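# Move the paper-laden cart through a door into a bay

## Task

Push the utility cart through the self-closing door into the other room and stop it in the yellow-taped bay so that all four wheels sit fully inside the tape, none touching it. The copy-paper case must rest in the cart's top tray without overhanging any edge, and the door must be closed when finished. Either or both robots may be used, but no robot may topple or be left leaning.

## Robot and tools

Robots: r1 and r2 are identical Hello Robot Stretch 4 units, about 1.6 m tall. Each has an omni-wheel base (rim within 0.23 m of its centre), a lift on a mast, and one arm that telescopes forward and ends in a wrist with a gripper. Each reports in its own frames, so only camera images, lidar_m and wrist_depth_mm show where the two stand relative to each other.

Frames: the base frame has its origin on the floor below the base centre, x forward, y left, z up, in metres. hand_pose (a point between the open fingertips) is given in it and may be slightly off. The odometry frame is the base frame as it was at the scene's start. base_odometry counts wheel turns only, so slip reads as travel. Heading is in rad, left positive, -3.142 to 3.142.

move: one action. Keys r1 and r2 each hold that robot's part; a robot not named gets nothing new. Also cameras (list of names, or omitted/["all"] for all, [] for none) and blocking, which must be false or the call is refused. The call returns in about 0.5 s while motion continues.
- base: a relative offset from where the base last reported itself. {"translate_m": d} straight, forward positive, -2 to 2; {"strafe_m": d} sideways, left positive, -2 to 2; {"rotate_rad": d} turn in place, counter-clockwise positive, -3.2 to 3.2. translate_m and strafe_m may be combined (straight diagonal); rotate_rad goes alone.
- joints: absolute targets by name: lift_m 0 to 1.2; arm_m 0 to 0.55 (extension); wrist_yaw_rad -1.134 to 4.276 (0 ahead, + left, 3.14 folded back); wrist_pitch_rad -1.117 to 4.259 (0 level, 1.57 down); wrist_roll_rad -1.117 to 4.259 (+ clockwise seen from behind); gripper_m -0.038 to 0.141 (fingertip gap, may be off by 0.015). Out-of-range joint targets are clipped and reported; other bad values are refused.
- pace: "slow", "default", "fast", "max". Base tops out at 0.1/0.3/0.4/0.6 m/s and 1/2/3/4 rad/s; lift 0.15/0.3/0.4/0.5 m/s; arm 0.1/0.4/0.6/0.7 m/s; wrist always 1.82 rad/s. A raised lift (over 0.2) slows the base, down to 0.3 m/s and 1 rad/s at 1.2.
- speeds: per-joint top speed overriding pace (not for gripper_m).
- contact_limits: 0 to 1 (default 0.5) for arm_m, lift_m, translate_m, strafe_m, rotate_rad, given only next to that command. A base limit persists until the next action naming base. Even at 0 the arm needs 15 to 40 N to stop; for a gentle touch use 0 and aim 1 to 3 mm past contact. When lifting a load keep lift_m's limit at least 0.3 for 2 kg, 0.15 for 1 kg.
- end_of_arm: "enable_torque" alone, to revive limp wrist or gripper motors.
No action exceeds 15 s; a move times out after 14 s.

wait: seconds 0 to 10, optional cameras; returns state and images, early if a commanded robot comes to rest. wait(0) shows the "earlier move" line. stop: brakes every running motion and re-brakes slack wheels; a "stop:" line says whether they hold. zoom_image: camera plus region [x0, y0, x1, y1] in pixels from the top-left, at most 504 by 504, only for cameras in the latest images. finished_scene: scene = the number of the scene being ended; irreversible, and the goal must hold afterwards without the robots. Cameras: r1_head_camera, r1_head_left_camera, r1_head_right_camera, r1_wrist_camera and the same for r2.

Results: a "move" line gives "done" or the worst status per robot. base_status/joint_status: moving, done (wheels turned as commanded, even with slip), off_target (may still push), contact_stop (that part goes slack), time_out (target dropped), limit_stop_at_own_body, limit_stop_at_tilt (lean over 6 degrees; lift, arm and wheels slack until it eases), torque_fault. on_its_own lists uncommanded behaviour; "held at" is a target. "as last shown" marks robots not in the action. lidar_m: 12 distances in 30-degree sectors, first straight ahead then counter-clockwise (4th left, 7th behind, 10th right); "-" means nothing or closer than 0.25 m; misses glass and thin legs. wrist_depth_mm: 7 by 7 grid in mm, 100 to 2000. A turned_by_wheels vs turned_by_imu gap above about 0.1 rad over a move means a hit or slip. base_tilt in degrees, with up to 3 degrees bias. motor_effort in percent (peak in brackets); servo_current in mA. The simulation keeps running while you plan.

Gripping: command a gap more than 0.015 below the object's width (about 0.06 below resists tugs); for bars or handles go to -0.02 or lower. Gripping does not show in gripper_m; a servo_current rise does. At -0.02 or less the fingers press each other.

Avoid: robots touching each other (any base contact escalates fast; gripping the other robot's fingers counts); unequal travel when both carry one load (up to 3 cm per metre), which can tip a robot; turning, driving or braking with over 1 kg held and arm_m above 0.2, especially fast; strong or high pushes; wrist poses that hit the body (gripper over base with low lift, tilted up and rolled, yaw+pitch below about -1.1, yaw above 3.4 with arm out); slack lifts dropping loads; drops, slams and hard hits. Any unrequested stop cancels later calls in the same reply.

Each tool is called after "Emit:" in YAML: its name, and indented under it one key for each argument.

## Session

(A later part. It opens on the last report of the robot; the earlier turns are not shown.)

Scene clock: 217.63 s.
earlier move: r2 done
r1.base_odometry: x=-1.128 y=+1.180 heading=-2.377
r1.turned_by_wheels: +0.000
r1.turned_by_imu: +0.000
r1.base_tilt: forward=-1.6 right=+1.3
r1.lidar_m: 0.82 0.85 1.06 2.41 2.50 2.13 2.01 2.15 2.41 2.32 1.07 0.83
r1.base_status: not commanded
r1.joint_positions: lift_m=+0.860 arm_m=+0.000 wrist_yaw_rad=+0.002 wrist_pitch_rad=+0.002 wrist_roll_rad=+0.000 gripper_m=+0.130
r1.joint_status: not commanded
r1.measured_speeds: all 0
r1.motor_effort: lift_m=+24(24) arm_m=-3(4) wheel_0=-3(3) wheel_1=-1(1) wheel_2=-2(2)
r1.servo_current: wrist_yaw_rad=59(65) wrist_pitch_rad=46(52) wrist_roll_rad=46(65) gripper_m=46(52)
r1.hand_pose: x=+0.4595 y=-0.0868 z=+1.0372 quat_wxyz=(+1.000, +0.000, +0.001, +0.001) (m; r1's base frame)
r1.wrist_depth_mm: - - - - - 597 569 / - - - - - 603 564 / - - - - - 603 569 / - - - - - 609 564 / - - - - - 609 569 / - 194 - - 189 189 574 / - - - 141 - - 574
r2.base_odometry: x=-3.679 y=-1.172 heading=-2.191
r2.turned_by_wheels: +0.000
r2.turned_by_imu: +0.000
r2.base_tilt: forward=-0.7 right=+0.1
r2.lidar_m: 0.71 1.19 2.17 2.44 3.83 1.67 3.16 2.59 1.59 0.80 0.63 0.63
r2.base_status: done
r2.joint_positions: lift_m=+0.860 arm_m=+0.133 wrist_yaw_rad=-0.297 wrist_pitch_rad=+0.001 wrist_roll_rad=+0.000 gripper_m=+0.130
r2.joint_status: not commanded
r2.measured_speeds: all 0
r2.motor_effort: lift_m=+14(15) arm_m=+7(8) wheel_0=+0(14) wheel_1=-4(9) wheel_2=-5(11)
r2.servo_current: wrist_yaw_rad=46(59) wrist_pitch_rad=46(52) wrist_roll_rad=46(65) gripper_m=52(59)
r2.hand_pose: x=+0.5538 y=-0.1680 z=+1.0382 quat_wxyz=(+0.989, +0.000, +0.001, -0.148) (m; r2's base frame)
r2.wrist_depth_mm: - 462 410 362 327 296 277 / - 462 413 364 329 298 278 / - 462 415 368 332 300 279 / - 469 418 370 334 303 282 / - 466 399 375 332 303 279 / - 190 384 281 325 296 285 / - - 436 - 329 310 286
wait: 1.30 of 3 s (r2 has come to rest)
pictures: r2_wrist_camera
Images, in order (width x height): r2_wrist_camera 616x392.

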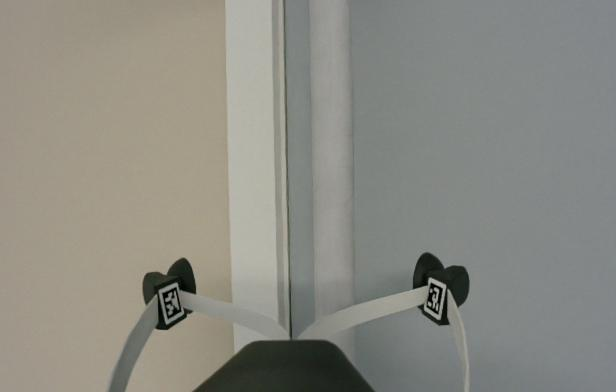

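Emit:
move:
  blocking: false
  r2: {"base":{"translate_m":0.091,"strafe_m":-0.044},"pace":"slow","contact_limits":{"translate_m":0.2}}
  cameras: []

Emit:
wait:
  seconds: 3
  cameras: ["r2_wrist_camera"]

Emit:
move:
  blocking: false
  r2: {"joints":{"gripper_m":-0.025}}
  cameras: []

Emit:
wait:
  seconds: 2.5
  cameras: ["r2_wrist_camera","r2_head_camera"]

Scene clock: 228.60 s.
move: r2 moving
r1: as last shown
r1.lidar_m: 0.81 0.85 1.05 2.39 2.51 2.12 2.03 2.15 2.42 2.31 1.08 0.83
r1.motor_effort: lift_m=+24(24) arm_m=-4(4) wheel_0=-2(3) wheel_1=-1(1) wheel_2=-2(2)
r1.servo_current: wrist_yaw_rad=46(65) wrist_pitch_rad=39(46) wrist_roll_rad=46(52) gripper_m=46(46)
r1.wrist_depth_mm: - - - - - 603 559 / - - - - - 603 569 / - - - - - 603 564 / - - - - - 603 569 / - - - - - 597 564 / - 193 - - 188 188 574 / - - - 141 - - 564
r2.base_odometry: x=-3.691 y=-1.179 heading=-2.191
r2.turned_by_wheels: +0.000
r2.turned_by_imu: +0.001
r2.base_tilt: forward=-0.7 right=+0.1
r2.lidar_m: 0.72 1.11 2.16 2.44 3.82 1.68 3.18 2.60 1.54 0.77 0.64 0.61
r2.base_status: translate_m moving; strafe_m moving
r2.joint_positions: lift_m=+0.860 arm_m=+0.133 wrist_yaw_rad=-0.297 wrist_pitch_rad=+0.001 wrist_roll_rad=+0.000 gripper_m=+0.130
r2.joint_status: not commanded
r2.measured_speeds: translate_m=+0.048 strafe_m=-0.024 rotate_rad=-0.003 lift_m=+0.000 arm_m=+0.000 wrist_yaw_rad=+0.000 wrist_pitch_rad=+0.000 wrist_roll_rad=+0.000
r2.motor_effort: lift_m=+15(15) arm_m=+7(8) wheel_0=+9(9) wheel_1=+3(5) wheel_2=-9(12)
r2.servo_current: wrist_yaw_rad=52(52) wrist_pitch_rad=39(46) wrist_roll_rad=52(52) gripper_m=52(52)
r2.contact_limits: translate_m 0.2
r2.hand_pose: x=+0.5538 y=-0.1680 z=+1.0382 quat_wxyz=(+0.989, +0.000, +0.001, -0.148) (m; r2's base frame)
r2.wrist_depth_mm: - 452 394 268 315 286 263 / - 455 397 271 319 287 268 / - 455 399 357 320 290 270 / - 452 402 359 320 293 272 / - 459 387 359 322 290 270 / - 219 368 267 312 287 274 / - 455 421 - 317 296 273
pictures: none
No camera images: "cameras" was empty.

Scene clock: 230.30 s.
earlier move: r2 done
r1.base_odometry: x=-1.128 y=+1.180 heading=-2.377
r1.turned_by_wheels: +0.000
r1.turned_by_imu: +0.000
r1.base_tilt: forward=-1.6 right=+1.2
r1.lidar_m: 0.81 0.86 1.09 2.38 2.48 2.08 2.03 2.14 2.42 2.31 1.09 0.84
r1.base_status: not commanded
r1.joint_positions: lift_m=+0.860 arm_m=+0.000 wrist_yaw_rad=+0.002 wrist_pitch_rad=+0.002 wrist_roll_rad=+0.000 gripper_m=+0.130
r1.joint_status: not commanded
r1.measured_speeds: all 0
r1.motor_effort: lift_m=+24(24) arm_m=-4(4) wheel_0=-2(3) wheel_1=-1(1) wheel_2=-2(2)
r1.servo_current: wrist_yaw_rad=46(78) wrist_pitch_rad=46(46) wrist_roll_rad=46(72) gripper_m=46(52)
r1.hand_pose: x=+0.4595 y=-0.0868 z=+1.0372 quat_wxyz=(+1.000, +0.000, +0.001, +0.001) (m; r1's base frame)
r1.wrist_depth_mm: - - - - - 597 559 / - - - - - 603 564 / - - - - - 603 564 / - - - - - 603 564 / - - - - - 609 569 / - 193 - - 189 189 574 / - - - 142 - - 569
r2.base_odometry: x=-3.767 y=-1.220 heading=-2.190
r2.turned_by_wheels: +0.000
r2.turned_by_imu: +0.001
r2.base_tilt: forward=-0.7 right=+0.1
r2.lidar_m: 0.61 1.00 2.14 2.39 3.79 1.77 3.20 2.59 1.38 0.69 0.55 0.52
r2.base_status: done
r2.joint_positions: lift_m=+0.860 arm_m=+0.133 wrist_yaw_rad=-0.309 wrist_pitch_rad=+0.001 wrist_roll_rad=+0.000 gripper_m=+0.130
r2.joint_status: not commanded
r2.measured_speeds: all 0
r2.motor_effort: lift_m=+14(15) arm_m=+8(8) wheel_0=+13(15) wheel_1=+7(7) wheel_2=-14(14)
r2.servo_current: wrist_yaw_rad=59(72) wrist_pitch_rad=39(46) wrist_roll_rad=52(59) gripper_m=59(59)
r2.contact_limits: translate_m 0.2
r2.hand_pose: x=+0.5518 y=-0.1710 z=+1.0382 quat_wxyz=(+0.988, +0.000, +0.001, -0.154) (m; r2's base frame)
r2.wrist_depth_mm: 373 325 279 181 236 214 201 / 379 329 282 181 236 215 - / 382 332 285 183 238 218 204 / 389 334 283 181 239 218 205 / 394 338 285 182 242 217 206 / 399 340 285 183 240 213 207 / 404 340 291 - 238 225 208
wait: 1.70 of 3 s (r2 has come to rest)
pictures: r2_wrist_camera
Images, in order (width x height): r2_wrist_camera 616x392.

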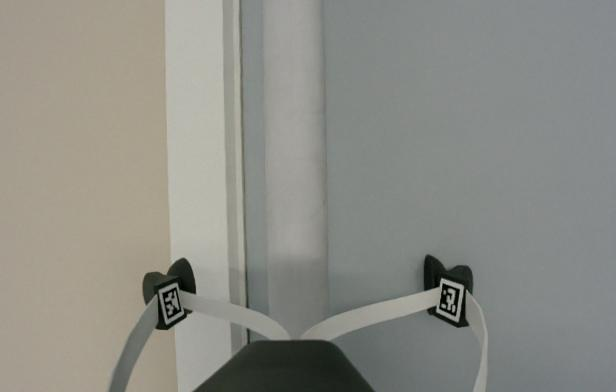

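Scene clock: 230.80 s.
move: r2 moving
r1: as last shown
r1.base_tilt: forward=-1.6 right=+1.3
r1.lidar_m: 0.81 0.86 1.06 2.39 2.50 2.13 2.02 2.15 2.42 2.31 1.06 0.84
r1.servo_current: wrist_yaw_rad=52(65) wrist_pitch_rad=39(46) wrist_roll_rad=46(65) gripper_m=46(46)
r1.wrist_depth_mm: - - - - - 591 564 / - - - - - 597 559 / - - - - - 609 569 / - - - - - 603 569 / - - - - - 603 569 / - 193 - - 188 189 569 / - - - 141 - - 574
r2.base_odometry: x=-3.767 y=-1.220 heading=-2.190
r2.turned_by_wheels: +0.000
r2.turned_by_imu: +0.000
r2.base_tilt: forward=-0.8 right=+0.1
r2.lidar_m: 0.62 1.03 2.14 2.40 3.74 1.79 3.20 2.63 1.35 0.68 0.55 0.50
r2.base_status: not commanded
r2.joint_positions: lift_m=+0.860 arm_m=+0.133 wrist_yaw_rad=-0.310 wrist_pitch_rad=+0.001 wrist_roll_rad=+0.000 gripper_m=+0.117
r2.joint_status: gripper_m moving
r2.measured_speeds: translate_m=+0.000 strafe_m=+0.000 rotate_rad=-0.001 lift_m=+0.000 arm_m=+0.000 wrist_yaw_rad=-0.009 wrist_pitch_rad=+0.000 wrist_roll_rad=+0.000
r2.motor_effort: lift_m=+15(15) arm_m=+8(8) wheel_0=+13(14) wheel_1=+6(6) wheel_2=-14(14)
r2.servo_current: wrist_yaw_rad=59(65) wrist_pitch_rad=39(46) wrist_roll_rad=46(52) gripper_m=104(143)
r2.contact_limits: translate_m 0.2
r2.hand_pose: x=+0.5516 y=-0.1713 z=+1.0382 quat_wxyz=(+0.988, +0.000, +0.001, -0.155) (m; r2's base frame)
r2.wrist_depth_mm: 377 324 279 180 235 214 202 / 375 327 281 181 236 216 - / 379 327 282 182 238 218 204 / 382 334 286 184 239 218 206 / 392 338 287 184 244 218 207 / 389 340 283 183 238 213 207 / 399 349 291 - 238 225 208
pictures: none
No camera images: "cameras" was empty.

Scene clock: 232.63 s.
earlier move: r2 done
r1.base_odometry: x=-1.128 y=+1.180 heading=-2.377
r1.turned_by_wheels: +0.000
r1.turned_by_imu: +0.000
r1.base_tilt: forward=-1.6 right=+1.2
r1.lidar_m: 0.81 0.86 1.09 2.39 2.50 2.11 2.03 2.17 2.41 2.32 1.06 0.82
r1.base_status: not commanded
r1.joint_positions: lift_m=+0.860 arm_m=+0.000 wrist_yaw_rad=+0.002 wrist_pitch_rad=+0.002 wrist_roll_rad=+0.000 gripper_m=+0.130
r1.joint_status: not commanded
r1.measured_speeds: all 0
r1.motor_effort: lift_m=+24(24) arm_m=-4(4) wheel_0=-2(3) wheel_1=-1(1) wheel_2=-2(2)
r1.servo_current: wrist_yaw_rad=59(65) wrist_pitch_rad=39(52) wrist_roll_rad=46(65) gripper_m=39(52)
r1.hand_pose: x=+0.4595 y=-0.0868 z=+1.0372 quat_wxyz=(+1.000, +0.000, +0.001, +0.001) (m; r1's base frame)
r1.wrist_depth_mm: - - - - - 603 559 / - - - - - 609 564 / - - - - - 609 574 / - - - - - 609 569 / - - - - - 615 569 / - 193 - - 189 189 569 / - - - 141 - - 574
r2.base_odometry: x=-3.768 y=-1.221 heading=-2.191
r2.turned_by_wheels: -0.001
r2.turned_by_imu: -0.001
r2.base_tilt: forward=-0.6 right=+0.1
r2.lidar_m: 0.52 0.98 2.16 2.40 3.80 1.79 3.22 2.59 1.29 0.70 0.55 0.52
r2.base_status: not commanded
r2.joint_positions: lift_m=+0.860 arm_m=+0.133 wrist_yaw_rad=-0.297 wrist_pitch_rad=+0.001 wrist_roll_rad=+0.000 gripper_m=-0.023
r2.joint_status: all done
r2.measured_speeds: all 0
r2.motor_effort: lift_m=+15(15) arm_m=-4(8) wheel_0=-9(14) wheel_1=+0(6) wheel_2=+2(14)
r2.servo_current: wrist_yaw_rad=39(111) wrist_pitch_rad=39(46) wrist_roll_rad=46(59) gripper_m=143(325)
r2.contact_limits: translate_m 0.2
r2.hand_pose: x=+0.5542 y=-0.1679 z=+1.0382 quat_wxyz=(+0.989, +0.000, +0.001, -0.148) (m; r2's base frame)
r2.wrist_depth_mm: 392 330 276 163 222 202 189 / 384 332 277 164 224 202 190 / 397 336 279 166 226 204 190 / 402 340 279 167 227 206 191 / 404 342 282 167 229 207 193 / 404 343 186 168 180 208 194 / 410 357 290 - 227 202 195
wait: 1.83 of 2.5 s (r2 has come to rest)
pictures: r2_head_camera, r2_wrist_camera
Images, in order (width x height): r2_head_camera 420x560, r2_wrist_camera 616x392.

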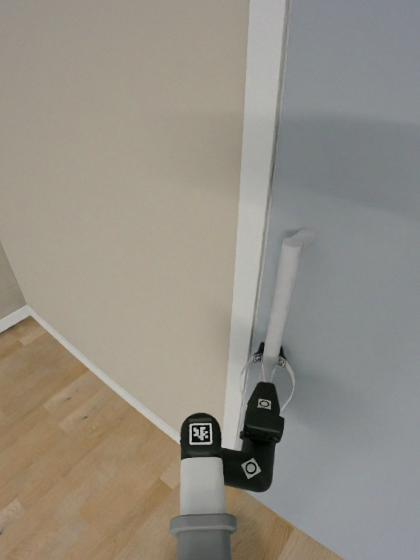

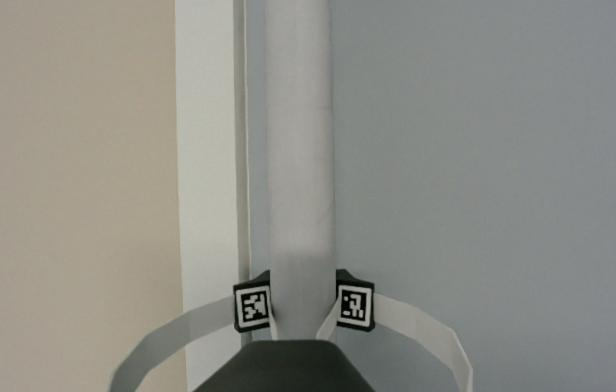

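Emit:
move:
  blocking: false
  r2: {"base":{"translate_m":-0.285,"strafe_m":0.06},"joints":{"wrist_yaw_rad":-0.1},"speeds":{"wrist_yaw_rad":0.12},"contact_limits":{"translate_m":0.8}}
  cameras: []

Emit:
wait:
  seconds: 3
  cameras: ["r2_head_camera"]

Emit:
move:
  blocking: false
  r2: {"base":{"translate_m":-0.296,"strafe_m":-0.04},"joints":{"wrist_yaw_rad":0.1},"speeds":{"wrist_yaw_rad":0.12},"contact_limits":{"translate_m":0.8}}
  cameras: []

Emit:
wait:
  seconds: 3
  cameras: ["r2_head_camera","r2_wrist_camera","r1_head_camera"]

Scene clock: 258.80 s.
move: r2 moving
r1: as last shown
r1.base_tilt: forward=-1.5 right=+1.3
r1.lidar_m: 0.84 0.87 1.07 2.39 2.50 2.13 2.03 2.14 2.43 2.31 1.07 0.87
r1.servo_current: wrist_yaw_rad=33(65) wrist_pitch_rad=39(46) wrist_roll_rad=65(65) gripper_m=46(52)
r1.wrist_depth_mm: - - - - - 627 564 / - - - - - 627 564 / - - - - - 621 564 / - - - - - 634 569 / - - - - - 634 569 / - 194 - - 189 188 569 / - - - 142 - - 569
r2.base_odometry: x=-3.744 y=-1.199 heading=-2.192
r2.turned_by_wheels: +0.000
r2.turned_by_imu: -0.014
r2.base_tilt: forward=-0.6 right=+0.1
r2.lidar_m: 0.54 1.06 2.16 2.40 3.77 1.74 3.22 2.62 1.47 0.72 0.56 0.55
r2.base_status: translate_m moving; strafe_m moving
r2.joint_positions: lift_m=+0.860 arm_m=+0.133 wrist_yaw_rad=-0.244 wrist_pitch_rad=+0.001 wrist_roll_rad=+0.000 gripper_m=-0.023
r2.joint_status: wrist_yaw_rad moving
r2.measured_speeds: translate_m=-0.121 strafe_m=+0.023 rotate_rad=+0.001 lift_m=+0.000 arm_m=+0.000 wrist_yaw_rad=+0.140 wrist_pitch_rad=+0.000 wrist_roll_rad=+0.000
r2.motor_effort: lift_m=+15(15) arm_m=-4(4) wheel_0=-17(20) wheel_1=-9(12) wheel_2=+19(19)
r2.servo_current: wrist_yaw_rad=0(91) wrist_pitch_rad=39(46) wrist_roll_rad=39(59) gripper_m=137(137)
r2.contact_limits: translate_m 0.8
r2.hand_pose: x=+0.5626 y=-0.1546 z=+1.0382 quat_wxyz=(+0.993, +0.000, +0.001, -0.122) (m; r2's base frame)
r2.wrist_depth_mm: 436 373 301 163 221 201 187 / 442 377 303 164 223 202 189 / 442 377 306 166 225 204 191 / 449 382 310 167 227 205 191 / 455 384 312 168 228 206 - / 455 387 187 168 181 206 192 / 459 402 342 - 228 202 194
pictures: none
No camera images: "cameras" was empty.

Scene clock: 260.73 s.
earlier move: r2 done
r1.base_odometry: x=-1.128 y=+1.180 heading=-2.377
r1.turned_by_wheels: +0.000
r1.turned_by_imu: +0.000
r1.base_tilt: forward=-1.6 right=+1.3
r1.lidar_m: 0.96 0.91 1.08 2.39 2.50 2.10 2.02 2.16 2.40 2.34 1.05 0.87
r1.base_status: not commanded
r1.joint_positions: lift_m=+0.860 arm_m=+0.000 wrist_yaw_rad=+0.002 wrist_pitch_rad=+0.002 wrist_roll_rad=+0.000 gripper_m=+0.130
r1.joint_status: not commanded
r1.measured_speeds: all 0
r1.motor_effort: lift_m=+24(24) arm_m=-3(4) wheel_0=-3(3) wheel_1=-1(1) wheel_2=-2(2)
r1.servo_current: wrist_yaw_rad=46(65) wrist_pitch_rad=33(52) wrist_roll_rad=46(72) gripper_m=39(52)
r1.hand_pose: x=+0.4595 y=-0.0868 z=+1.0372 quat_wxyz=(+1.000, +0.000, +0.001, +0.001) (m; r1's base frame)
r1.wrist_depth_mm: - - - - - - 564 / - - - - 878 - 564 / - - - - 878 - 569 / - - - - 878 - 564 / - - - - 866 - 564 / - 195 - - 189 197 574 / - - - 141 - - 569
r2.base_odometry: x=-3.554 y=-1.024 heading=-2.189
r2.turned_by_wheels: +0.002
r2.turned_by_imu: -0.006
r2.base_tilt: forward=-0.6 right=+0.0
r2.lidar_m: 0.53 1.43 2.27 2.50 1.68 1.50 3.09 2.47 2.04 1.01 0.66 0.58
r2.base_status: done
r2.joint_positions: lift_m=+0.860 arm_m=+0.133 wrist_yaw_rad=-0.083 wrist_pitch_rad=+0.001 wrist_roll_rad=+0.000 gripper_m=-0.023
r2.joint_status: all done
r2.measured_speeds: all 0
r2.motor_effort: lift_m=+15(15) arm_m=-4(5) wheel_0=+6(20) wheel_1=-3(15) wheel_2=+19(30)
r2.servo_current: wrist_yaw_rad=91(124) wrist_pitch_rad=33(52) wrist_roll_rad=46(59) gripper_m=137(143)
r2.contact_limits: translate_m 0.8
r2.hand_pose: x=+0.5841 y=-0.1109 z=+1.0382 quat_wxyz=(+0.999, +0.000, +0.001, -0.041) (m; r2's base frame)
r2.wrist_depth_mm: - - 258 166 222 205 194 / - - 260 164 226 206 195 / - - 262 167 224 208 197 / - - 264 168 227 209 198 / 1618 - 266 169 229 210 198 / 1661 - 181 169 220 211 200 / - - - - 229 207 200
wait: 1.93 of 3 s (r2 has come to rest)
pictures: r2_head_camera
Images, in order (width x height): r2_head_camera 420x560.

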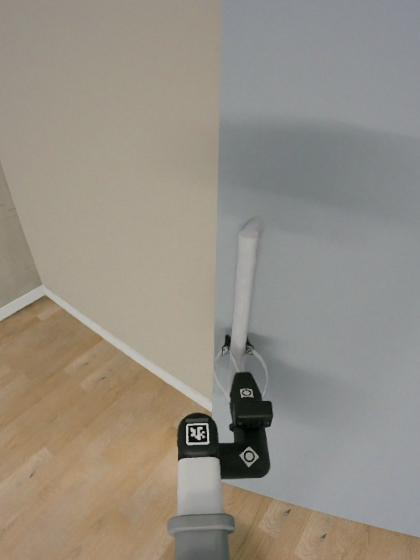

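Scene clock: 261.23 s.
move: r2 moving
r1: as last shown
r1.lidar_m: 0.93 0.92 1.09 2.39 2.50 2.12 2.03 2.16 2.41 2.30 1.07 0.88
r1.motor_effort: lift_m=+24(24) arm_m=-4(4) wheel_0=-2(2) wheel_1=-1(1) wheel_2=-2(2)
r1.servo_current: wrist_yaw_rad=65(72) wrist_pitch_rad=39(52) wrist_roll_rad=52(59) gripper_m=33(52)
r1.wrist_depth_mm: - - - - - - 564 / - - - - 904 - 564 / - - - - 904 - 569 / - - - - 891 - 569 / - - - - 904 - 574 / - 193 - - 189 197 574 / - - - 142 - - 569
r2.base_odometry: x=-3.539 y=-0.996 heading=-2.188
r2.turned_by_wheels: +0.002
r2.turned_by_imu: +0.002
r2.base_tilt: forward=-0.6 right=+0.1
r2.lidar_m: 0.54 1.41 2.29 2.52 1.67 1.45 3.07 2.44 2.08 1.01 0.68 0.58
r2.base_status: translate_m moving; strafe_m moving
r2.joint_positions: lift_m=+0.860 arm_m=+0.133 wrist_yaw_rad=-0.032 wrist_pitch_rad=+0.001 wrist_roll_rad=+0.000 gripper_m=-0.023
r2.joint_status: wrist_yaw_rad moving
r2.measured_speeds: translate_m=-0.124 strafe_m=-0.013 rotate_rad=-0.007 lift_m=+0.000 arm_m=+0.000 wrist_yaw_rad=+0.123 wrist_pitch_rad=+0.000 wrist_roll_rad=+0.000
r2.motor_effort: lift_m=+15(15) arm_m=-4(5) wheel_0=-3(6) wheel_1=-10(10) wheel_2=+31(32)
r2.servo_current: wrist_yaw_rad=26(117) wrist_pitch_rad=46(46) wrist_roll_rad=52(52) gripper_m=130(137)
r2.contact_limits: translate_m 0.8
r2.hand_pose: x=+0.5894 y=-0.0966 z=+1.0382 quat_wxyz=(+1.000, +0.000, +0.001, -0.016) (m; r2's base frame)
r2.wrist_depth_mm: - - 262 166 222 204 192 / - - 264 166 224 205 193 / - - 264 167 225 207 195 / 1661 - 265 167 226 207 196 / 1808 - 268 168 229 209 197 / 1708 - 184 169 181 210 198 / - - - - 228 206 198
pictures: none
No camera images: "cameras" was empty.

Scene clock: 263.20 s.
earlier move: r2 off_target
r1.base_odometry: x=-1.128 y=+1.180 heading=-2.377
r1.turned_by_wheels: +0.000
r1.turned_by_imu: +0.000
r1.base_tilt: forward=-1.6 right=+1.3
r1.lidar_m: 1.05 0.92 1.08 2.38 2.50 2.11 2.02 2.17 2.39 2.33 1.06 0.87
r1.base_status: not commanded
r1.joint_positions: lift_m=+0.860 arm_m=+0.000 wrist_yaw_rad=+0.002 wrist_pitch_rad=+0.002 wrist_roll_rad=+0.000 gripper_m=+0.130
r1.joint_status: not commanded
r1.measured_speeds: all 0
r1.motor_effort: lift_m=+24(24) arm_m=-4(4) wheel_0=-2(3) wheel_1=-1(1) wheel_2=-2(2)
r1.servo_current: wrist_yaw_rad=39(72) wrist_pitch_rad=46(52) wrist_roll_rad=59(65) gripper_m=52(52)
r1.hand_pose: x=+0.4595 y=-0.0868 z=+1.0372 quat_wxyz=(+1.000, +0.000, +0.001, +0.001) (m; r1's base frame)
r1.wrist_depth_mm: - - - - - - 564 / - - - - - - 564 / - - - - - - 564 / - - - - - - 564 / - - - - - - 569 / - 194 - - 195 196 569 / - - - 141 - - 569
r2.base_odometry: x=-3.415 y=-0.760 heading=-2.187
r2.turned_by_wheels: +0.001
r2.turned_by_imu: +0.062
r2.base_tilt: forward=-0.6 right=+0.0
r2.lidar_m: 0.51 1.86 2.48 2.82 1.33 1.30 2.71 2.27 2.14 1.20 0.79 0.62
r2.base_status: done
r2.joint_positions: lift_m=+0.860 arm_m=+0.133 wrist_yaw_rad=+0.123 wrist_pitch_rad=+0.001 wrist_roll_rad=+0.000 gripper_m=-0.023
r2.joint_status: wrist_yaw_rad off_target (ended at +0.122, target +0.100)
r2.measured_speeds: all 0
r2.on_its_own: wrist_yaw_rad is at rest, and its servo_current (143 mA) is outside its rest range (0 to 104 mA)
r2.motor_effort: lift_m=+15(15) arm_m=-5(6) wheel_0=+14(16) wheel_1=+0(10) wheel_2=+21(34)
r2.servo_current: wrist_yaw_rad=143(150) wrist_pitch_rad=39(46) wrist_roll_rad=52(59) gripper_m=124(137)
r2.contact_limits: translate_m 0.8
r2.hand_pose: x=+0.6010 y=-0.0514 z=+1.0381 quat_wxyz=(+0.998, +0.000, +0.001, +0.061) (m; r2's base frame)
r2.wrist_depth_mm: - - 260 164 223 205 193 / - - 263 164 224 206 194 / - - 264 169 225 208 196 / - - 266 169 226 209 197 / - - 272 169 229 210 199 / - - 181 170 221 211 200 / - - 1921 - 226 208 199
wait: 1.97 of 3 s (r2 has come to rest)
pictures: r1_head_camera, r2_head_camera, r2_wrist_camera
Images, in order (width x height): r1_head_camera 420x560, r2_head_camera 420x560, r2_wrist_camera 616x392.

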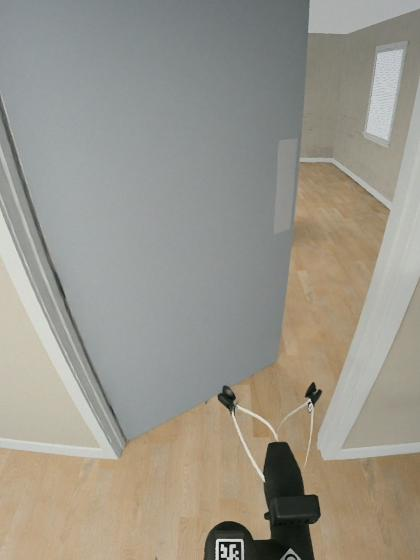

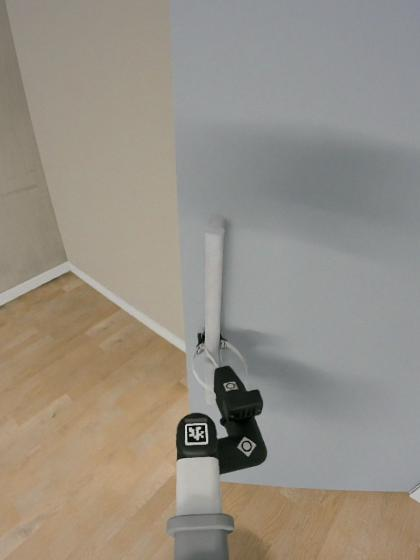

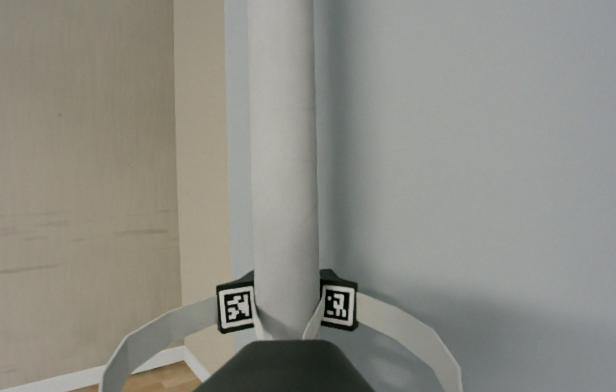

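Emit:
move:
  blocking: false
  r2: {"base":{"translate_m":-0.272,"strafe_m":-0.1},"joints":{"wrist_yaw_rad":0.35},"speeds":{"wrist_yaw_rad":0.15},"contact_limits":{"translate_m":0.8}}
  cameras: []

Emit:
wait:
  seconds: 3
  cameras: []

Emit:
move:
  blocking: false
  r2: {"base":{"translate_m":-0.2,"strafe_m":-0.17},"joints":{"wrist_yaw_rad":0.55},"speeds":{"wrist_yaw_rad":0.15},"contact_limits":{"translate_m":0.8}}
  cameras: []

Emit:
wait:
  seconds: 3
  cameras: ["r2_head_camera","r2_wrist_camera","r1_head_camera"]

Scene clock: 272.27 s.
move: r2 moving
r1: as last shown
r1.lidar_m: 1.04 0.90 1.08 2.39 2.50 2.10 2.00 2.14 2.41 2.31 1.05 0.86
r1.servo_current: wrist_yaw_rad=52(65) wrist_pitch_rad=39(46) wrist_roll_rad=52(59) gripper_m=39(46)
r1.wrist_depth_mm: - - - - - - 564 / - - - - - - 569 / - - - - - - 564 / - - - - - - 569 / - - - - - - 564 / - 193 - - 195 197 569 / - - - 141 - - 574
r2.base_odometry: x=-3.407 y=-0.728 heading=-2.185
r2.turned_by_wheels: +0.002
r2.turned_by_imu: +0.009
r2.base_tilt: forward=-0.6 right=+0.0
r2.lidar_m: 0.53 1.93 2.50 2.87 1.29 1.34 2.69 2.25 2.19 1.21 0.78 0.62
r2.base_status: translate_m moving; strafe_m moving
r2.joint_positions: lift_m=+0.860 arm_m=+0.133 wrist_yaw_rad=+0.179 wrist_pitch_rad=+0.001 wrist_roll_rad=+0.000 gripper_m=-0.023
r2.joint_status: wrist_yaw_rad moving
r2.measured_speeds: translate_m=-0.123 strafe_m=-0.046 rotate_rad=+0.004 lift_m=+0.000 arm_m=+0.000 wrist_yaw_rad=+0.143 wrist_pitch_rad=+0.000 wrist_roll_rad=+0.000
r2.motor_effort: lift_m=+15(15) arm_m=-5(6) wheel_0=+2(13) wheel_1=-10(11) wheel_2=+28(30)
r2.servo_current: wrist_yaw_rad=59(111) wrist_pitch_rad=39(46) wrist_roll_rad=52(59) gripper_m=117(124)
r2.contact_limits: translate_m 0.8
r2.hand_pose: x=+0.6034 y=-0.0348 z=+1.0381 quat_wxyz=(+0.996, +0.000, +0.001, +0.089) (m; r2's base frame)
r2.wrist_depth_mm: - - - 167 221 204 191 / - - - 167 224 205 193 / - - - 167 224 206 194 / - - - 167 226 206 195 / - - - 168 227 208 196 / - - 185 168 220 210 196 / - - - - 228 205 197
pictures: none
No camera images: "cameras" was empty.

Scene clock: 274.13 s.
earlier move: r2 done
r1.base_odometry: x=-1.128 y=+1.180 heading=-2.377
r1.turned_by_wheels: +0.000
r1.turned_by_imu: +0.000
r1.base_tilt: forward=-1.6 right=+1.2
r1.lidar_m: 1.14 0.93 1.07 2.39 2.50 2.12 2.03 2.16 2.41 2.32 1.07 0.88
r1.base_status: not commanded
r1.joint_positions: lift_m=+0.860 arm_m=+0.000 wrist_yaw_rad=+0.002 wrist_pitch_rad=+0.002 wrist_roll_rad=+0.000 gripper_m=+0.130
r1.joint_status: not commanded
r1.measured_speeds: all 0
r1.motor_effort: lift_m=+24(24) arm_m=-4(4) wheel_0=-2(3) wheel_1=-1(1) wheel_2=-2(2)
r1.servo_current: wrist_yaw_rad=52(65) wrist_pitch_rad=46(52) wrist_roll_rad=52(72) gripper_m=46(46)
r1.hand_pose: x=+0.4595 y=-0.0868 z=+1.0372 quat_wxyz=(+1.000, +0.000, +0.001, +0.001) (m; r1's base frame)
r1.wrist_depth_mm: - - - - - - 559 / - - - - - - 564 / - - - 1366 - - 564 / - - - 1308 - - 569 / - - - - - - 569 / - 193 - - - 197 574 / - - - 142 - - 574
r2.base_odometry: x=-3.340 y=-0.481 heading=-2.184
r2.turned_by_wheels: +0.001
r2.turned_by_imu: +0.055
r2.base_tilt: forward=-0.7 right=+0.0
r2.lidar_m: 0.54 2.33 2.74 3.23 1.22 3.99 2.34 2.03 2.02 1.26 0.94 0.64
r2.base_status: done
r2.joint_positions: lift_m=+0.860 arm_m=+0.133 wrist_yaw_rad=+0.369 wrist_pitch_rad=+0.001 wrist_roll_rad=+0.000 gripper_m=-0.024
r2.joint_status: all done
r2.measured_speeds: all 0
r2.on_its_own: wrist_yaw_rad is at rest, and its servo_current (124 mA) is outside its rest range (0 to 104 mA)
r2.motor_effort: lift_m=+15(15) arm_m=-6(7) wheel_0=+14(16) wheel_1=+2(11) wheel_2=+20(31)
r2.servo_current: wrist_yaw_rad=124(124) wrist_pitch_rad=39(46) wrist_roll_rad=59(59) gripper_m=117(124)
r2.contact_limits: translate_m 0.8
r2.hand_pose: x=+0.6046 y=+0.0226 z=+1.0381 quat_wxyz=(+0.983, +0.000, +0.001, +0.184) (m; r2's base frame)
r2.wrist_depth_mm: - - - 164 219 200 188 / - - - 164 220 202 190 / - - - 170 222 204 191 / - - - 170 223 204 191 / - - - 170 224 204 - / - - 185 171 218 206 193 / - - - - 224 202 194
wait: 1.87 of 3 s (r2 has come to rest)
pictures: none
No camera images: "cameras" was empty.

Scene clock: 274.63 s.
move: r2 moving
r1: as last shown
r1.base_tilt: forward=-1.6 right=+1.3
r1.lidar_m: 1.14 0.92 1.06 2.39 2.51 2.10 2.02 2.14 2.41 2.31 1.07 0.87
r1.servo_current: wrist_yaw_rad=46(72) wrist_pitch_rad=39(52) wrist_roll_rad=52(59) gripper_m=39(52)
r1.wrist_depth_mm: - - - - - - 569 / - - - - - - 559 / - - - 1366 - - 569 / - - - 1336 - - 574 / - - - - - - 569 / - 193 - - - 196 569 / - - - 141 - - 574
r2.base_odometry: x=-3.344 y=-0.447 heading=-2.181
r2.turned_by_wheels: +0.003
r2.turned_by_imu: +0.025
r2.base_tilt: forward=-0.6 right=+0.0
r2.lidar_m: 0.54 2.46 2.76 3.31 1.23 3.80 2.27 1.99 1.99 1.25 0.92 0.66
r2.base_status: translate_m moving; strafe_m moving
r2.joint_positions: lift_m=+0.860 arm_m=+0.133 wrist_yaw_rad=+0.425 wrist_pitch_rad=+0.001 wrist_roll_rad=+0.000 gripper_m=-0.024
r2.joint_status: wrist_yaw_rad moving
r2.measured_speeds: translate_m=-0.100 strafe_m=-0.089 rotate_rad=+0.019 lift_m=+0.000 arm_m=+0.000 wrist_yaw_rad=+0.204 wrist_pitch_rad=+0.000 wrist_roll_rad=+0.000
r2.motor_effort: lift_m=+15(15) arm_m=-7(7) wheel_0=+14(20) wheel_1=-10(13) wheel_2=+26(28)
r2.servo_current: wrist_yaw_rad=52(150) wrist_pitch_rad=33(46) wrist_roll_rad=46(59) gripper_m=104(117)
r2.contact_limits: translate_m 0.8
r2.hand_pose: x=+0.6029 y=+0.0393 z=+1.0381 quat_wxyz=(+0.977, +0.000, +0.001, +0.211) (m; r2's base frame)
r2.wrist_depth_mm: - - - 167 218 200 184 / - - - 163 219 199 185 / - - - 167 220 201 187 / - - - 168 224 202 187 / - - - 168 224 203 187 / - - 185 169 215 204 190 / - - - - 224 199 190
pictures: none
No camera images: "cameras" was empty.

Scene clock: 277.00 s.
earlier move: r2 off_target
r1.base_odometry: x=-1.128 y=+1.180 heading=-2.377
r1.turned_by_wheels: +0.000
r1.turned_by_imu: +0.000
r1.base_tilt: forward=-1.6 right=+1.3
r1.lidar_m: 1.22 0.91 1.08 2.39 2.50 2.11 2.03 2.12 2.41 2.32 1.06 0.87
r1.base_status: not commanded
r1.joint_positions: lift_m=+0.860 arm_m=+0.000 wrist_yaw_rad=+0.002 wrist_pitch_rad=+0.002 wrist_roll_rad=+0.000 gripper_m=+0.130
r1.joint_status: not commanded
r1.measured_speeds: all 0
r1.motor_effort: lift_m=+24(24) arm_m=-4(4) wheel_0=-2(3) wheel_1=+0(1) wheel_2=-2(2)
r1.servo_current: wrist_yaw_rad=65(72) wrist_pitch_rad=39(52) wrist_roll_rad=59(65) gripper_m=46(52)
r1.hand_pose: x=+0.4595 y=-0.0868 z=+1.0372 quat_wxyz=(+1.000, +0.000, +0.001, +0.001) (m; r1's base frame)
r1.wrist_depth_mm: - - - - - - 564 / - - - - - - 569 / - - - - - - 564 / - - - - - - 569 / - - - - - - 569 / - 193 - - - 196 574 / - - - 142 - - 574
r2.base_odometry: x=-3.365 y=-0.220 heading=-2.182
r2.turned_by_wheels: -0.001
r2.turned_by_imu: +0.176
r2.base_tilt: forward=-0.7 right=+0.1
r2.lidar_m: 0.54 2.92 3.01 1.33 1.45 2.69 1.90 1.81 1.58 1.11 0.90 0.62
r2.base_status: done
r2.joint_positions: lift_m=+0.860 arm_m=+0.133 wrist_yaw_rad=+0.571 wrist_pitch_rad=+0.001 wrist_roll_rad=+0.000 gripper_m=-0.024
r2.joint_status: wrist_yaw_rad off_target (ended at +0.571, target +0.550)
r2.measured_speeds: all 0
r2.on_its_own: wrist_yaw_rad is at rest, and its servo_current (111 mA) is outside its rest range (0 to 104 mA)
r2.motor_effort: lift_m=+15(15) arm_m=-7(7) wheel_0=+10(29) wheel_1=+0(14) wheel_2=+13(31)
r2.servo_current: wrist_yaw_rad=111(150) wrist_pitch_rad=33(46) wrist_roll_rad=59(59) gripper_m=98(117)
r2.contact_limits: translate_m 0.8
r2.hand_pose: x=+0.5940 y=+0.0824 z=+1.0381 quat_wxyz=(+0.959, +0.000, +0.001, +0.282) (m; r2's base frame)
r2.wrist_depth_mm: - - - 165 213 185 - / - - - 166 214 186 169 / - - - 166 216 188 171 / - - - 167 218 189 - / - - - 167 219 189 173 / - - 187 171 181 191 173 / - - - - 222 184 174
wait: 2.37 of 3 s (r2 has come to rest)
pictures: r1_head_camera, r2_head_camera, r2_wrist_camera
Images, in order (width x height): r1_head_camera 420x560, r2_head_camera 420x560, r2_wrist_camera 616x392.

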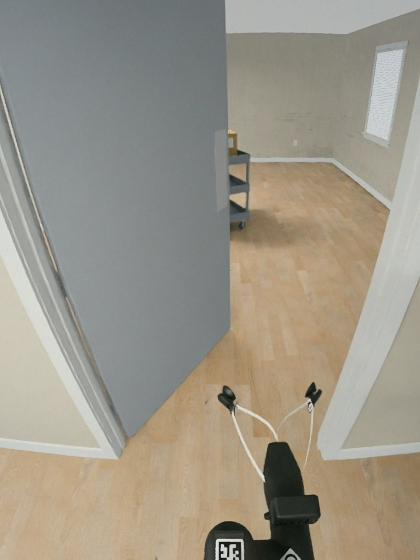

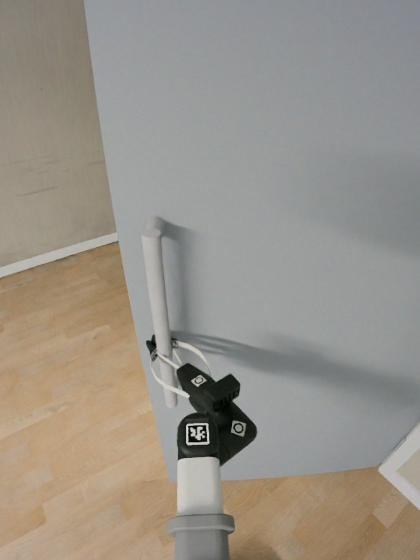

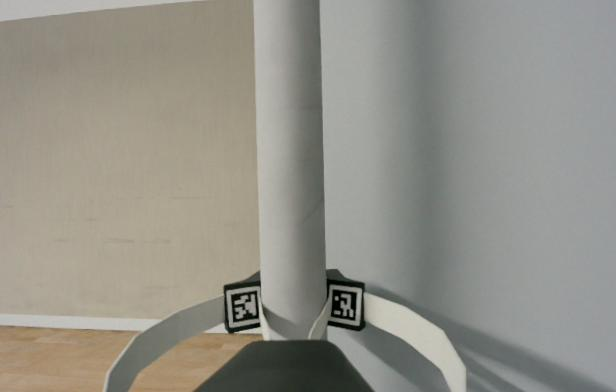

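Emit:
move:
  blocking: false
  r2: {"base":{"translate_m":-0.339,"strafe_m":-0.06},"contact_limits":{"translate_m":0.8}}
  cameras: []

Emit:
wait:
  seconds: 3
  cameras: ["r2_head_camera","r1_head_camera"]

Scene clock: 295.57 s.
move: r2 moving
r1: as last shown
r1.lidar_m: 1.22 0.91 1.08 2.39 2.49 2.13 2.02 2.14 2.39 2.32 1.06 0.85
r1.motor_effort: lift_m=+24(24) arm_m=-4(4) wheel_0=-2(3) wheel_1=-1(1) wheel_2=-2(2)
r1.servo_current: wrist_yaw_rad=46(72) wrist_pitch_rad=52(52) wrist_roll_rad=59(72) gripper_m=39(46)
r1.wrist_depth_mm: - - - - - - 564 / - - - - - - 564 / - - - - - - 569 / - - - - - - 564 / - - - - - - 569 / - 194 - - - 196 569 / - - - 141 - - 569
r2.base_odometry: x=-3.352 y=-0.191 heading=-2.180
r2.turned_by_wheels: +0.002
r2.turned_by_imu: +0.005
r2.base_tilt: forward=-0.6 right=+0.0
r2.lidar_m: 0.54 2.94 3.06 1.35 1.48 2.67 1.87 1.77 1.55 1.13 0.90 0.63
r2.base_status: translate_m moving; strafe_m moving
r2.joint_positions: lift_m=+0.860 arm_m=+0.133 wrist_yaw_rad=+0.571 wrist_pitch_rad=+0.001 wrist_roll_rad=+0.000 gripper_m=-0.024
r2.joint_status: not commanded
r2.measured_speeds: translate_m=-0.119 strafe_m=-0.023 rotate_rad=+0.007 lift_m=+0.000 arm_m=+0.000 wrist_yaw_rad=+0.000 wrist_pitch_rad=+0.000 wrist_roll_rad=+0.000
r2.motor_effort: lift_m=+15(15) arm_m=-7(8) wheel_0=+2(8) wheel_1=-9(9) wheel_2=+28(28)
r2.servo_current: wrist_yaw_rad=117(137) wrist_pitch_rad=33(39) wrist_roll_rad=46(52) gripper_m=104(104)
r2.contact_limits: translate_m 0.8
r2.hand_pose: x=+0.5940 y=+0.0824 z=+1.0381 quat_wxyz=(+0.959, +0.000, +0.001, +0.282) (m; r2's base frame)
r2.wrist_depth_mm: - - - 165 213 187 171 / - - - 165 216 188 172 / - - - 166 218 190 174 / - - - 168 220 194 - / - - - 168 221 191 176 / - - 186 170 180 192 176 / - - - - 219 182 176
pictures: none
No camera images: "cameras" was empty.

Scene clock: 297.70 s.
earlier move: r2 done
r1.base_odometry: x=-1.128 y=+1.180 heading=-2.377
r1.turned_by_wheels: +0.000
r1.turned_by_imu: +0.000
r1.base_tilt: forward=-1.6 right=+1.3
r1.lidar_m: 1.48 0.90 1.08 2.40 2.50 2.12 2.02 2.15 2.43 2.32 1.08 0.86
r1.base_status: not commanded
r1.joint_positions: lift_m=+0.860 arm_m=+0.000 wrist_yaw_rad=+0.002 wrist_pitch_rad=+0.002 wrist_roll_rad=+0.000 gripper_m=+0.130
r1.joint_status: not commanded
r1.measured_speeds: all 0
r1.motor_effort: lift_m=+24(24) arm_m=-4(4) wheel_0=-3(3) wheel_1=-1(1) wheel_2=-2(2)
r1.servo_current: wrist_yaw_rad=72(72) wrist_pitch_rad=39(52) wrist_roll_rad=65(72) gripper_m=46(52)
r1.hand_pose: x=+0.4595 y=-0.0868 z=+1.0372 quat_wxyz=(+1.000, +0.000, +0.001, +0.001) (m; r1's base frame)
r1.wrist_depth_mm: - - - - - - 569 / - - - - - - 564 / - - - - - - 564 / - - - - - - 569 / - - - - - - 569 / - 194 - - - 197 569 / - - - 146 - - 574
r2.base_odometry: x=-3.220 y=+0.092 heading=-2.182
r2.turned_by_wheels: -0.002
r2.turned_by_imu: +0.008
r2.base_tilt: forward=-0.6 right=+0.1
r2.lidar_m: 0.54 3.25 3.36 1.36 4.62 2.17 1.58 1.47 1.54 1.24 1.17 0.75
r2.base_status: done
r2.joint_positions: lift_m=+0.860 arm_m=+0.133 wrist_yaw_rad=+0.552 wrist_pitch_rad=+0.001 wrist_roll_rad=+0.000 gripper_m=-0.024
r2.joint_status: not commanded
r2.measured_speeds: all 0
r2.motor_effort: lift_m=+15(15) arm_m=-7(8) wheel_0=-4(9) wheel_1=-6(11) wheel_2=+7(29)
r2.servo_current: wrist_yaw_rad=52(137) wrist_pitch_rad=46(46) wrist_roll_rad=39(59) gripper_m=98(111)
r2.contact_limits: translate_m 0.8
r2.hand_pose: x=+0.5955 y=+0.0767 z=+1.0381 quat_wxyz=(+0.962, +0.000, +0.001, +0.272) (m; r2's base frame)
r2.wrist_depth_mm: - - - 163 229 216 208 / - - - 164 230 218 - / - - - 165 233 220 211 / - - - 166 234 220 212 / - - - 167 234 222 213 / - - 185 167 179 223 214 / - - 266 - 236 219 215
wait: 2.13 of 3 s (r2 has come to rest)
pictures: r1_head_camera, r2_head_camera
Images, in order (width x height): r1_head_camera 420x560, r2_head_camera 420x560.

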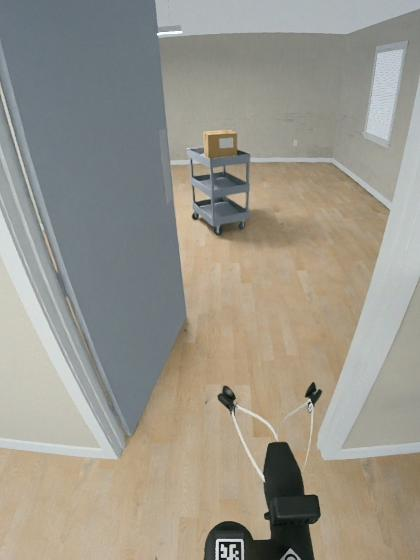

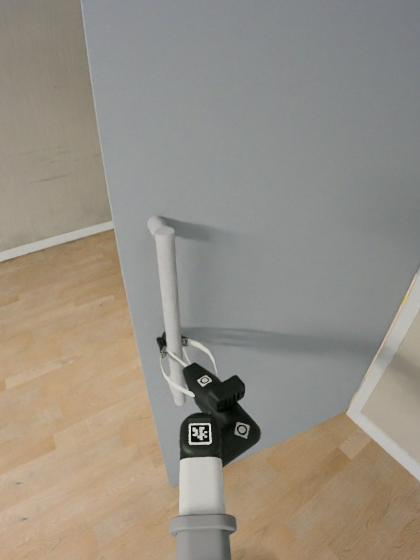

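Emit:
move:
  blocking: false
  r2: {"base":{"translate_m":-0.3,"strafe_m":-0.2},"contact_limits":{"translate_m":0.8}}
  cameras: []

Emit:
wait:
  seconds: 3
  cameras: ["r2_head_camera","r1_head_camera"]

Scene clock: 304.07 s.
move: r2 moving
r1: as last shown
r1.lidar_m: 1.53 0.91 1.09 2.39 2.49 2.11 2.04 2.14 2.42 2.32 1.06 0.87
r1.servo_current: wrist_yaw_rad=39(65) wrist_pitch_rad=52(52) wrist_roll_rad=59(59) gripper_m=39(52)
r1.wrist_depth_mm: - - - - - - 559 / - - - - - - 564 / - - - - - - 554 / - - - - - - 569 / - - - - - - 569 / - 193 - - - 196 569 / - - - 146 - - 569
r2.base_odometry: x=-3.219 y=+0.127 heading=-2.181
r2.turned_by_wheels: +0.001
r2.turned_by_imu: +0.001
r2.base_tilt: forward=-0.6 right=+0.0
r2.lidar_m: 0.53 3.28 3.41 1.39 4.64 2.17 1.53 1.46 1.50 1.23 1.13 0.72
r2.base_status: translate_m moving; strafe_m moving
r2.joint_positions: lift_m=+0.860 arm_m=+0.133 wrist_yaw_rad=+0.552 wrist_pitch_rad=+0.001 wrist_roll_rad=+0.000 gripper_m=-0.024
r2.joint_status: not commanded
r2.measured_speeds: translate_m=-0.115 strafe_m=-0.075 rotate_rad=+0.004 lift_m=+0.000 arm_m=+0.000 wrist_yaw_rad=+0.000 wrist_pitch_rad=+0.000 wrist_roll_rad=+0.000
r2.motor_effort: lift_m=+15(15) arm_m=-7(8) wheel_0=+5(8) wheel_1=-15(15) wheel_2=+19(20)
r2.servo_current: wrist_yaw_rad=52(59) wrist_pitch_rad=39(46) wrist_roll_rad=46(52) gripper_m=104(104)
r2.contact_limits: translate_m 0.8
r2.hand_pose: x=+0.5955 y=+0.0767 z=+1.0381 quat_wxyz=(+0.962, +0.000, +0.001, +0.272) (m; r2's base frame)
r2.wrist_depth_mm: - - 257 163 230 218 210 / - - - 164 231 220 211 / - - - 165 233 222 213 / - - - 166 234 223 214 / - - - 167 235 224 216 / - - 186 167 180 224 216 / - - - - 236 222 217
pictures: none
No camera images: "cameras" was empty.

Scene clock: 306.13 s.
earlier move: r2 done
r1.base_odometry: x=-1.128 y=+1.180 heading=-2.377
r1.turned_by_wheels: +0.000
r1.turned_by_imu: +0.000
r1.base_tilt: forward=-1.6 right=+1.3
r1.lidar_m: 3.15 0.90 1.08 2.39 2.48 2.11 2.01 2.16 2.40 2.31 1.06 0.87
r1.base_status: not commanded
r1.joint_positions: lift_m=+0.860 arm_m=+0.000 wrist_yaw_rad=+0.002 wrist_pitch_rad=+0.002 wrist_roll_rad=+0.000 gripper_m=+0.130
r1.joint_status: not commanded
r1.measured_speeds: all 0
r1.motor_effort: lift_m=+24(24) arm_m=-4(4) wheel_0=-2(3) wheel_1=-1(1) wheel_2=-2(2)
r1.servo_current: wrist_yaw_rad=52(65) wrist_pitch_rad=39(52) wrist_roll_rad=46(78) gripper_m=46(52)
r1.hand_pose: x=+0.4595 y=-0.0868 z=+1.0372 quat_wxyz=(+1.000, +0.000, +0.001, +0.001) (m; r1's base frame)
r1.wrist_depth_mm: - - - - - - 564 / - - - - - - 564 / - - - - - - 569 / - - - - - - 559 / - - - - - - 569 / - 193 - - - 196 569 / - - - 146 - - 569
r2.base_odometry: x=-3.212 y=+0.453 heading=-2.182
r2.turned_by_wheels: -0.001
r2.turned_by_imu: +0.002
r2.base_tilt: forward=-0.6 right=+0.0
r2.lidar_m: 0.56 0.59 1.72 1.61 4.65 1.70 1.20 1.14 1.18 1.22 1.14 0.94
r2.base_status: done
r2.joint_positions: lift_m=+0.860 arm_m=+0.133 wrist_yaw_rad=+0.550 wrist_pitch_rad=+0.001 wrist_roll_rad=+0.000 gripper_m=-0.024
r2.joint_status: not commanded
r2.measured_speeds: all 0
r2.motor_effort: lift_m=+15(15) arm_m=-7(8) wheel_0=+1(13) wheel_1=-5(15) wheel_2=+5(25)
r2.servo_current: wrist_yaw_rad=52(65) wrist_pitch_rad=39(46) wrist_roll_rad=46(59) gripper_m=104(104)
r2.contact_limits: translate_m 0.8
r2.hand_pose: x=+0.5956 y=+0.0763 z=+1.0381 quat_wxyz=(+0.962, +0.000, +0.001, +0.272) (m; r2's base frame)
r2.wrist_depth_mm: - - 235 163 251 259 268 / - - 236 164 251 260 266 / - - 237 166 255 263 271 / - - 237 165 256 264 271 / - - 241 168 256 265 273 / - - 184 169 179 267 276 / - - 242 - 260 265 277
wait: 2.07 of 3 s (r2 has come to rest)
pictures: r1_head_camera, r2_head_camera
Images, in order (width x height): r1_head_camera 420x560, r2_head_camera 420x560.

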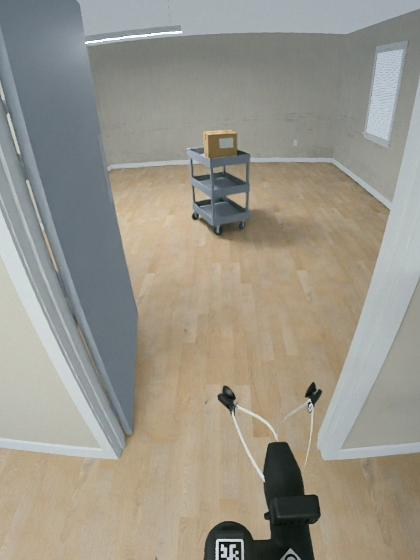

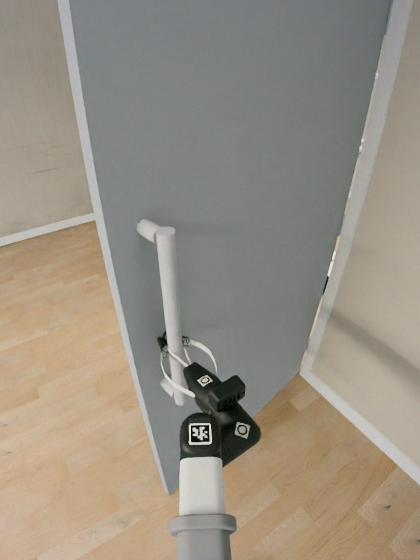

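Emit:
move:
  blocking: false
  r1: {"base":{"translate_m":1.9,"strafe_m":-0.05},"joints":{"lift_m":0.685,"wrist_roll_rad":1.57},"pace":"fast"}
  r2: {"base":{"translate_m":-0.1,"strafe_m":-0.1},"contact_limits":{"translate_m":0.8}}
  cameras: []

Emit:
wait:
  seconds: 3
  cameras: []

Emit:
wait:
  seconds: 7
  cameras: ["r1_head_camera","r2_head_camera"]

Scene clock: 323.73 s.
move: r1 moving; r2 moving
r1.base_odometry: x=-1.159 y=+1.151 heading=-2.377
r1.turned_by_wheels: +0.000
r1.turned_by_imu: +0.000
r1.base_tilt: forward=-1.6 right=+1.2
r1.lidar_m: 3.16 0.89 1.02 2.40 2.51 2.16 2.07 2.19 2.41 2.32 1.02 0.84
r1.base_status: translate_m moving; strafe_m moving
r1.joint_positions: lift_m=+0.797 arm_m=+0.000 wrist_yaw_rad=+0.002 wrist_pitch_rad=+0.002 wrist_roll_rad=+0.635 gripper_m=+0.130
r1.joint_status: lift_m moving; wrist_roll_rad moving
r1.measured_speeds: translate_m=+0.163 strafe_m=-0.004 rotate_rad=-0.009 lift_m=-0.244 arm_m=+0.000 wrist_yaw_rad=+0.000 wrist_pitch_rad=+0.000 wrist_roll_rad=+1.820
r1.motor_effort: lift_m=+12(22) arm_m=-4(4) wheel_0=+7(8) wheel_1=+6(9) wheel_2=-11(11)
r1.servo_current: wrist_yaw_rad=52(52) wrist_pitch_rad=46(46) wrist_roll_rad=59(124) gripper_m=39(46)
r1.hand_pose: x=+0.4595 y=-0.0868 z=+0.9747 quat_wxyz=(+0.950, +0.312, +0.001, +0.001) (m; r1's base frame)
r1.wrist_depth_mm: - - - - - 539 - / - - - - - - 500 / - - - - - - 544 / - - - - - - - / - - - - - - - / - 192 - - - 200 1618 / - - - 147 1921 1618 1366
r2.base_odometry: x=-3.218 y=+0.484 heading=-2.179
r2.turned_by_wheels: +0.003
r2.turned_by_imu: -0.017
r2.base_tilt: forward=-0.5 right=+0.1
r2.lidar_m: 0.55 0.59 1.81 1.64 4.65 1.66 1.21 1.11 1.16 1.21 1.15 0.97
r2.base_status: translate_m moving; strafe_m moving
r2.joint_positions: lift_m=+0.860 arm_m=+0.133 wrist_yaw_rad=+0.557 wrist_pitch_rad=+0.001 wrist_roll_rad=+0.000 gripper_m=-0.024
r2.joint_status: not commanded
r2.measured_speeds: translate_m=-0.081 strafe_m=-0.090 rotate_rad=+0.019 lift_m=+0.000 arm_m=+0.000 wrist_yaw_rad=+0.051 wrist_pitch_rad=+0.000 wrist_roll_rad=+0.000
r2.motor_effort: lift_m=+15(15) arm_m=-9(9) wheel_0=+9(9) wheel_1=-6(15) wheel_2=+29(29)
r2.servo_current: wrist_yaw_rad=46(52) wrist_pitch_rad=33(46) wrist_roll_rad=46(59) gripper_m=98(104)
r2.contact_limits: translate_m 0.8
r2.hand_pose: x=+0.5952 y=+0.0783 z=+1.0381 quat_wxyz=(+0.961, +0.000, +0.001, +0.275) (m; r2's base frame)
r2.wrist_depth_mm: - - 241 169 254 264 270 / - - 242 173 256 264 271 / - - 244 174 258 265 272 / - - 246 171 260 266 274 / - - 247 172 260 268 277 / - - 184 173 179 271 277 / - - 247 - 265 271 278
pictures: none
No camera images: "cameras" was empty.

Scene clock: 325.40 s.
earlier move: r1 moving; r2 done
r1.base_odometry: x=-1.594 y=+0.756 heading=-2.376
r1.turned_by_wheels: +0.000
r1.turned_by_imu: +0.000
r1.base_tilt: forward=-1.6 right=+1.3
r1.lidar_m: 2.54 0.81 0.55 0.59 2.52 2.77 2.67 2.79 2.42 0.49 0.45 3.32
r1.base_status: translate_m moving; strafe_m moving
r1.joint_positions: lift_m=+0.685 arm_m=+0.000 wrist_yaw_rad=+0.002 wrist_pitch_rad=+0.002 wrist_roll_rad=+1.568 gripper_m=+0.130
r1.joint_status: all done
r1.measured_speeds: translate_m=+0.400 strafe_m=-0.011 rotate_rad=+0.000 lift_m=+0.000 arm_m=+0.000 wrist_yaw_rad=+0.000 wrist_pitch_rad=+0.000 wrist_roll_rad=+0.000
r1.motor_effort: lift_m=+13(22) arm_m=-4(4) wheel_0=+6(10) wheel_1=+5(9) wheel_2=-5(12)
r1.servo_current: wrist_yaw_rad=39(65) wrist_pitch_rad=46(52) wrist_roll_rad=33(124) gripper_m=39(52)
r1.hand_pose: x=+0.4595 y=-0.0868 z=+0.8631 quat_wxyz=(+0.708, +0.706, +0.001, +0.000) (m; r1's base frame)
r1.wrist_depth_mm: - - - - - 1756 1229 / - - - - - 1708 1229 / - - - - - 1808 1205 / - - - - - 1808 1229 / - - - - - 1808 1255 / - 211 - - - 200 1255 / - - - 149 - 1808 1255
r2.base_odometry: x=-3.237 y=+0.591 heading=-2.182
r2.turned_by_wheels: -0.003
r2.turned_by_imu: +0.120
r2.base_tilt: forward=-0.6 right=+0.1
r2.lidar_m: 0.56 0.60 1.70 1.77 3.32 1.48 1.13 1.08 1.18 1.12 1.09 0.89
r2.base_status: done
r2.joint_positions: lift_m=+0.860 arm_m=+0.133 wrist_yaw_rad=+0.553 wrist_pitch_rad=+0.001 wrist_roll_rad=+0.000 gripper_m=-0.024
r2.joint_status: not commanded
r2.measured_speeds: all 0
r2.motor_effort: lift_m=+16(16) arm_m=-11(12) wheel_0=-2(21) wheel_1=-6(27) wheel_2=+13(34)
r2.servo_current: wrist_yaw_rad=52(72) wrist_pitch_rad=46(46) wrist_roll_rad=59(59) gripper_m=98(104)
r2.contact_limits: translate_m 0.8
r2.hand_pose: x=+0.5957 y=+0.0770 z=+1.0381 quat_wxyz=(+0.962, +0.000, +0.001, +0.273) (m; r2's base frame)
r2.wrist_depth_mm: - - 242 165 245 246 250 / - - 244 166 247 248 249 / - - 245 167 247 250 251 / - - 246 168 251 251 254 / - - 248 169 252 252 253 / - - 248 169 179 253 256 / - - 249 - 255 255 257
wait: 1.67 of 3 s (r2 has come to rest)
pictures: none
No camera images: "cameras" was empty.

Scene clock: 329.47 s.
earlier move: r1 done
r1.base_odometry: x=-2.533 y=-0.100 heading=-2.376
r1.turned_by_wheels: +0.000
r1.turned_by_imu: +0.000
r1.base_tilt: forward=-1.6 right=+1.2
r1.lidar_m: 1.27 3.45 2.53 0.68 0.69 0.88 4.07 1.06 1.43 2.26 2.36 3.27
r1.base_status: done
r1.joint_positions: lift_m=+0.685 arm_m=+0.000 wrist_yaw_rad=+0.002 wrist_pitch_rad=+0.002 wrist_roll_rad=+1.568 gripper_m=+0.130
r1.joint_status: all done
r1.measured_speeds: all 0
r1.motor_effort: lift_m=+13(22) arm_m=-4(4) wheel_0=+2(10) wheel_1=+1(9) wheel_2=+1(12)
r1.servo_current: wrist_yaw_rad=59(65) wrist_pitch_rad=39(52) wrist_roll_rad=52(124) gripper_m=46(52)
r1.hand_pose: x=+0.4595 y=-0.0868 z=+0.8631 quat_wxyz=(+0.708, +0.706, +0.001, +0.000) (m; r1's base frame)
r1.wrist_depth_mm: - - - - - 1661 1205 / - - - - - 1708 1205 / - - - - - 1756 1229 / - - - - - 1255 1160 / - - - 1308 1576 1576 1160 / - 212 - - 210 198 1229 / - - - 149 - 1808 1255
r2.base_odometry: x=-3.237 y=+0.591 heading=-2.182
r2.turned_by_wheels: +0.000
r2.turned_by_imu: +0.001
r2.base_tilt: forward=-0.6 right=+0.0
r2.lidar_m: 0.53 0.60 1.70 1.76 3.29 1.48 1.12 1.08 1.18 1.12 1.10 0.88
r2.base_status: done
r2.joint_positions: lift_m=+0.860 arm_m=+0.133 wrist_yaw_rad=+0.553 wrist_pitch_rad=+0.001 wrist_roll_rad=+0.000 gripper_m=-0.024
r2.joint_status: not commanded
r2.measured_speeds: all 0
r2.motor_effort: lift_m=+16(16) arm_m=-11(12) wheel_0=-2(21) wheel_1=-6(27) wheel_2=+14(34)
r2.servo_current: wrist_yaw_rad=46(72) wrist_pitch_rad=39(46) wrist_roll_rad=39(59) gripper_m=98(104)
r2.contact_limits: translate_m 0.8
r2.hand_pose: x=+0.5957 y=+0.0770 z=+1.0381 quat_wxyz=(+0.962, +0.000, +0.001, +0.273) (m; r2's base frame)
r2.wrist_depth_mm: - - 242 165 245 246 249 / - - 243 167 247 248 250 / - - 245 167 248 250 252 / - - 247 168 250 251 253 / - - 247 169 251 252 252 / - - 248 169 179 254 255 / - - 249 - 254 255 256
wait: 4.07 of 7 s (r1 has come to rest)
pictures: r1_head_camera, r2_head_camera
Images, in order (width x height): r1_head_camera 420x560, r2_head_camera 420x560.

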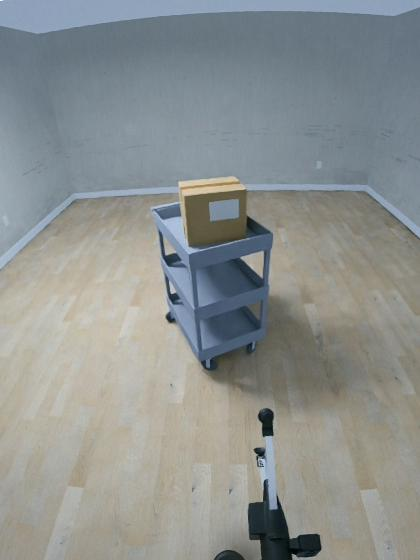

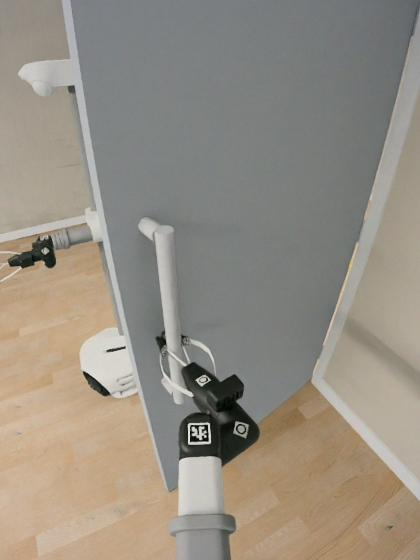

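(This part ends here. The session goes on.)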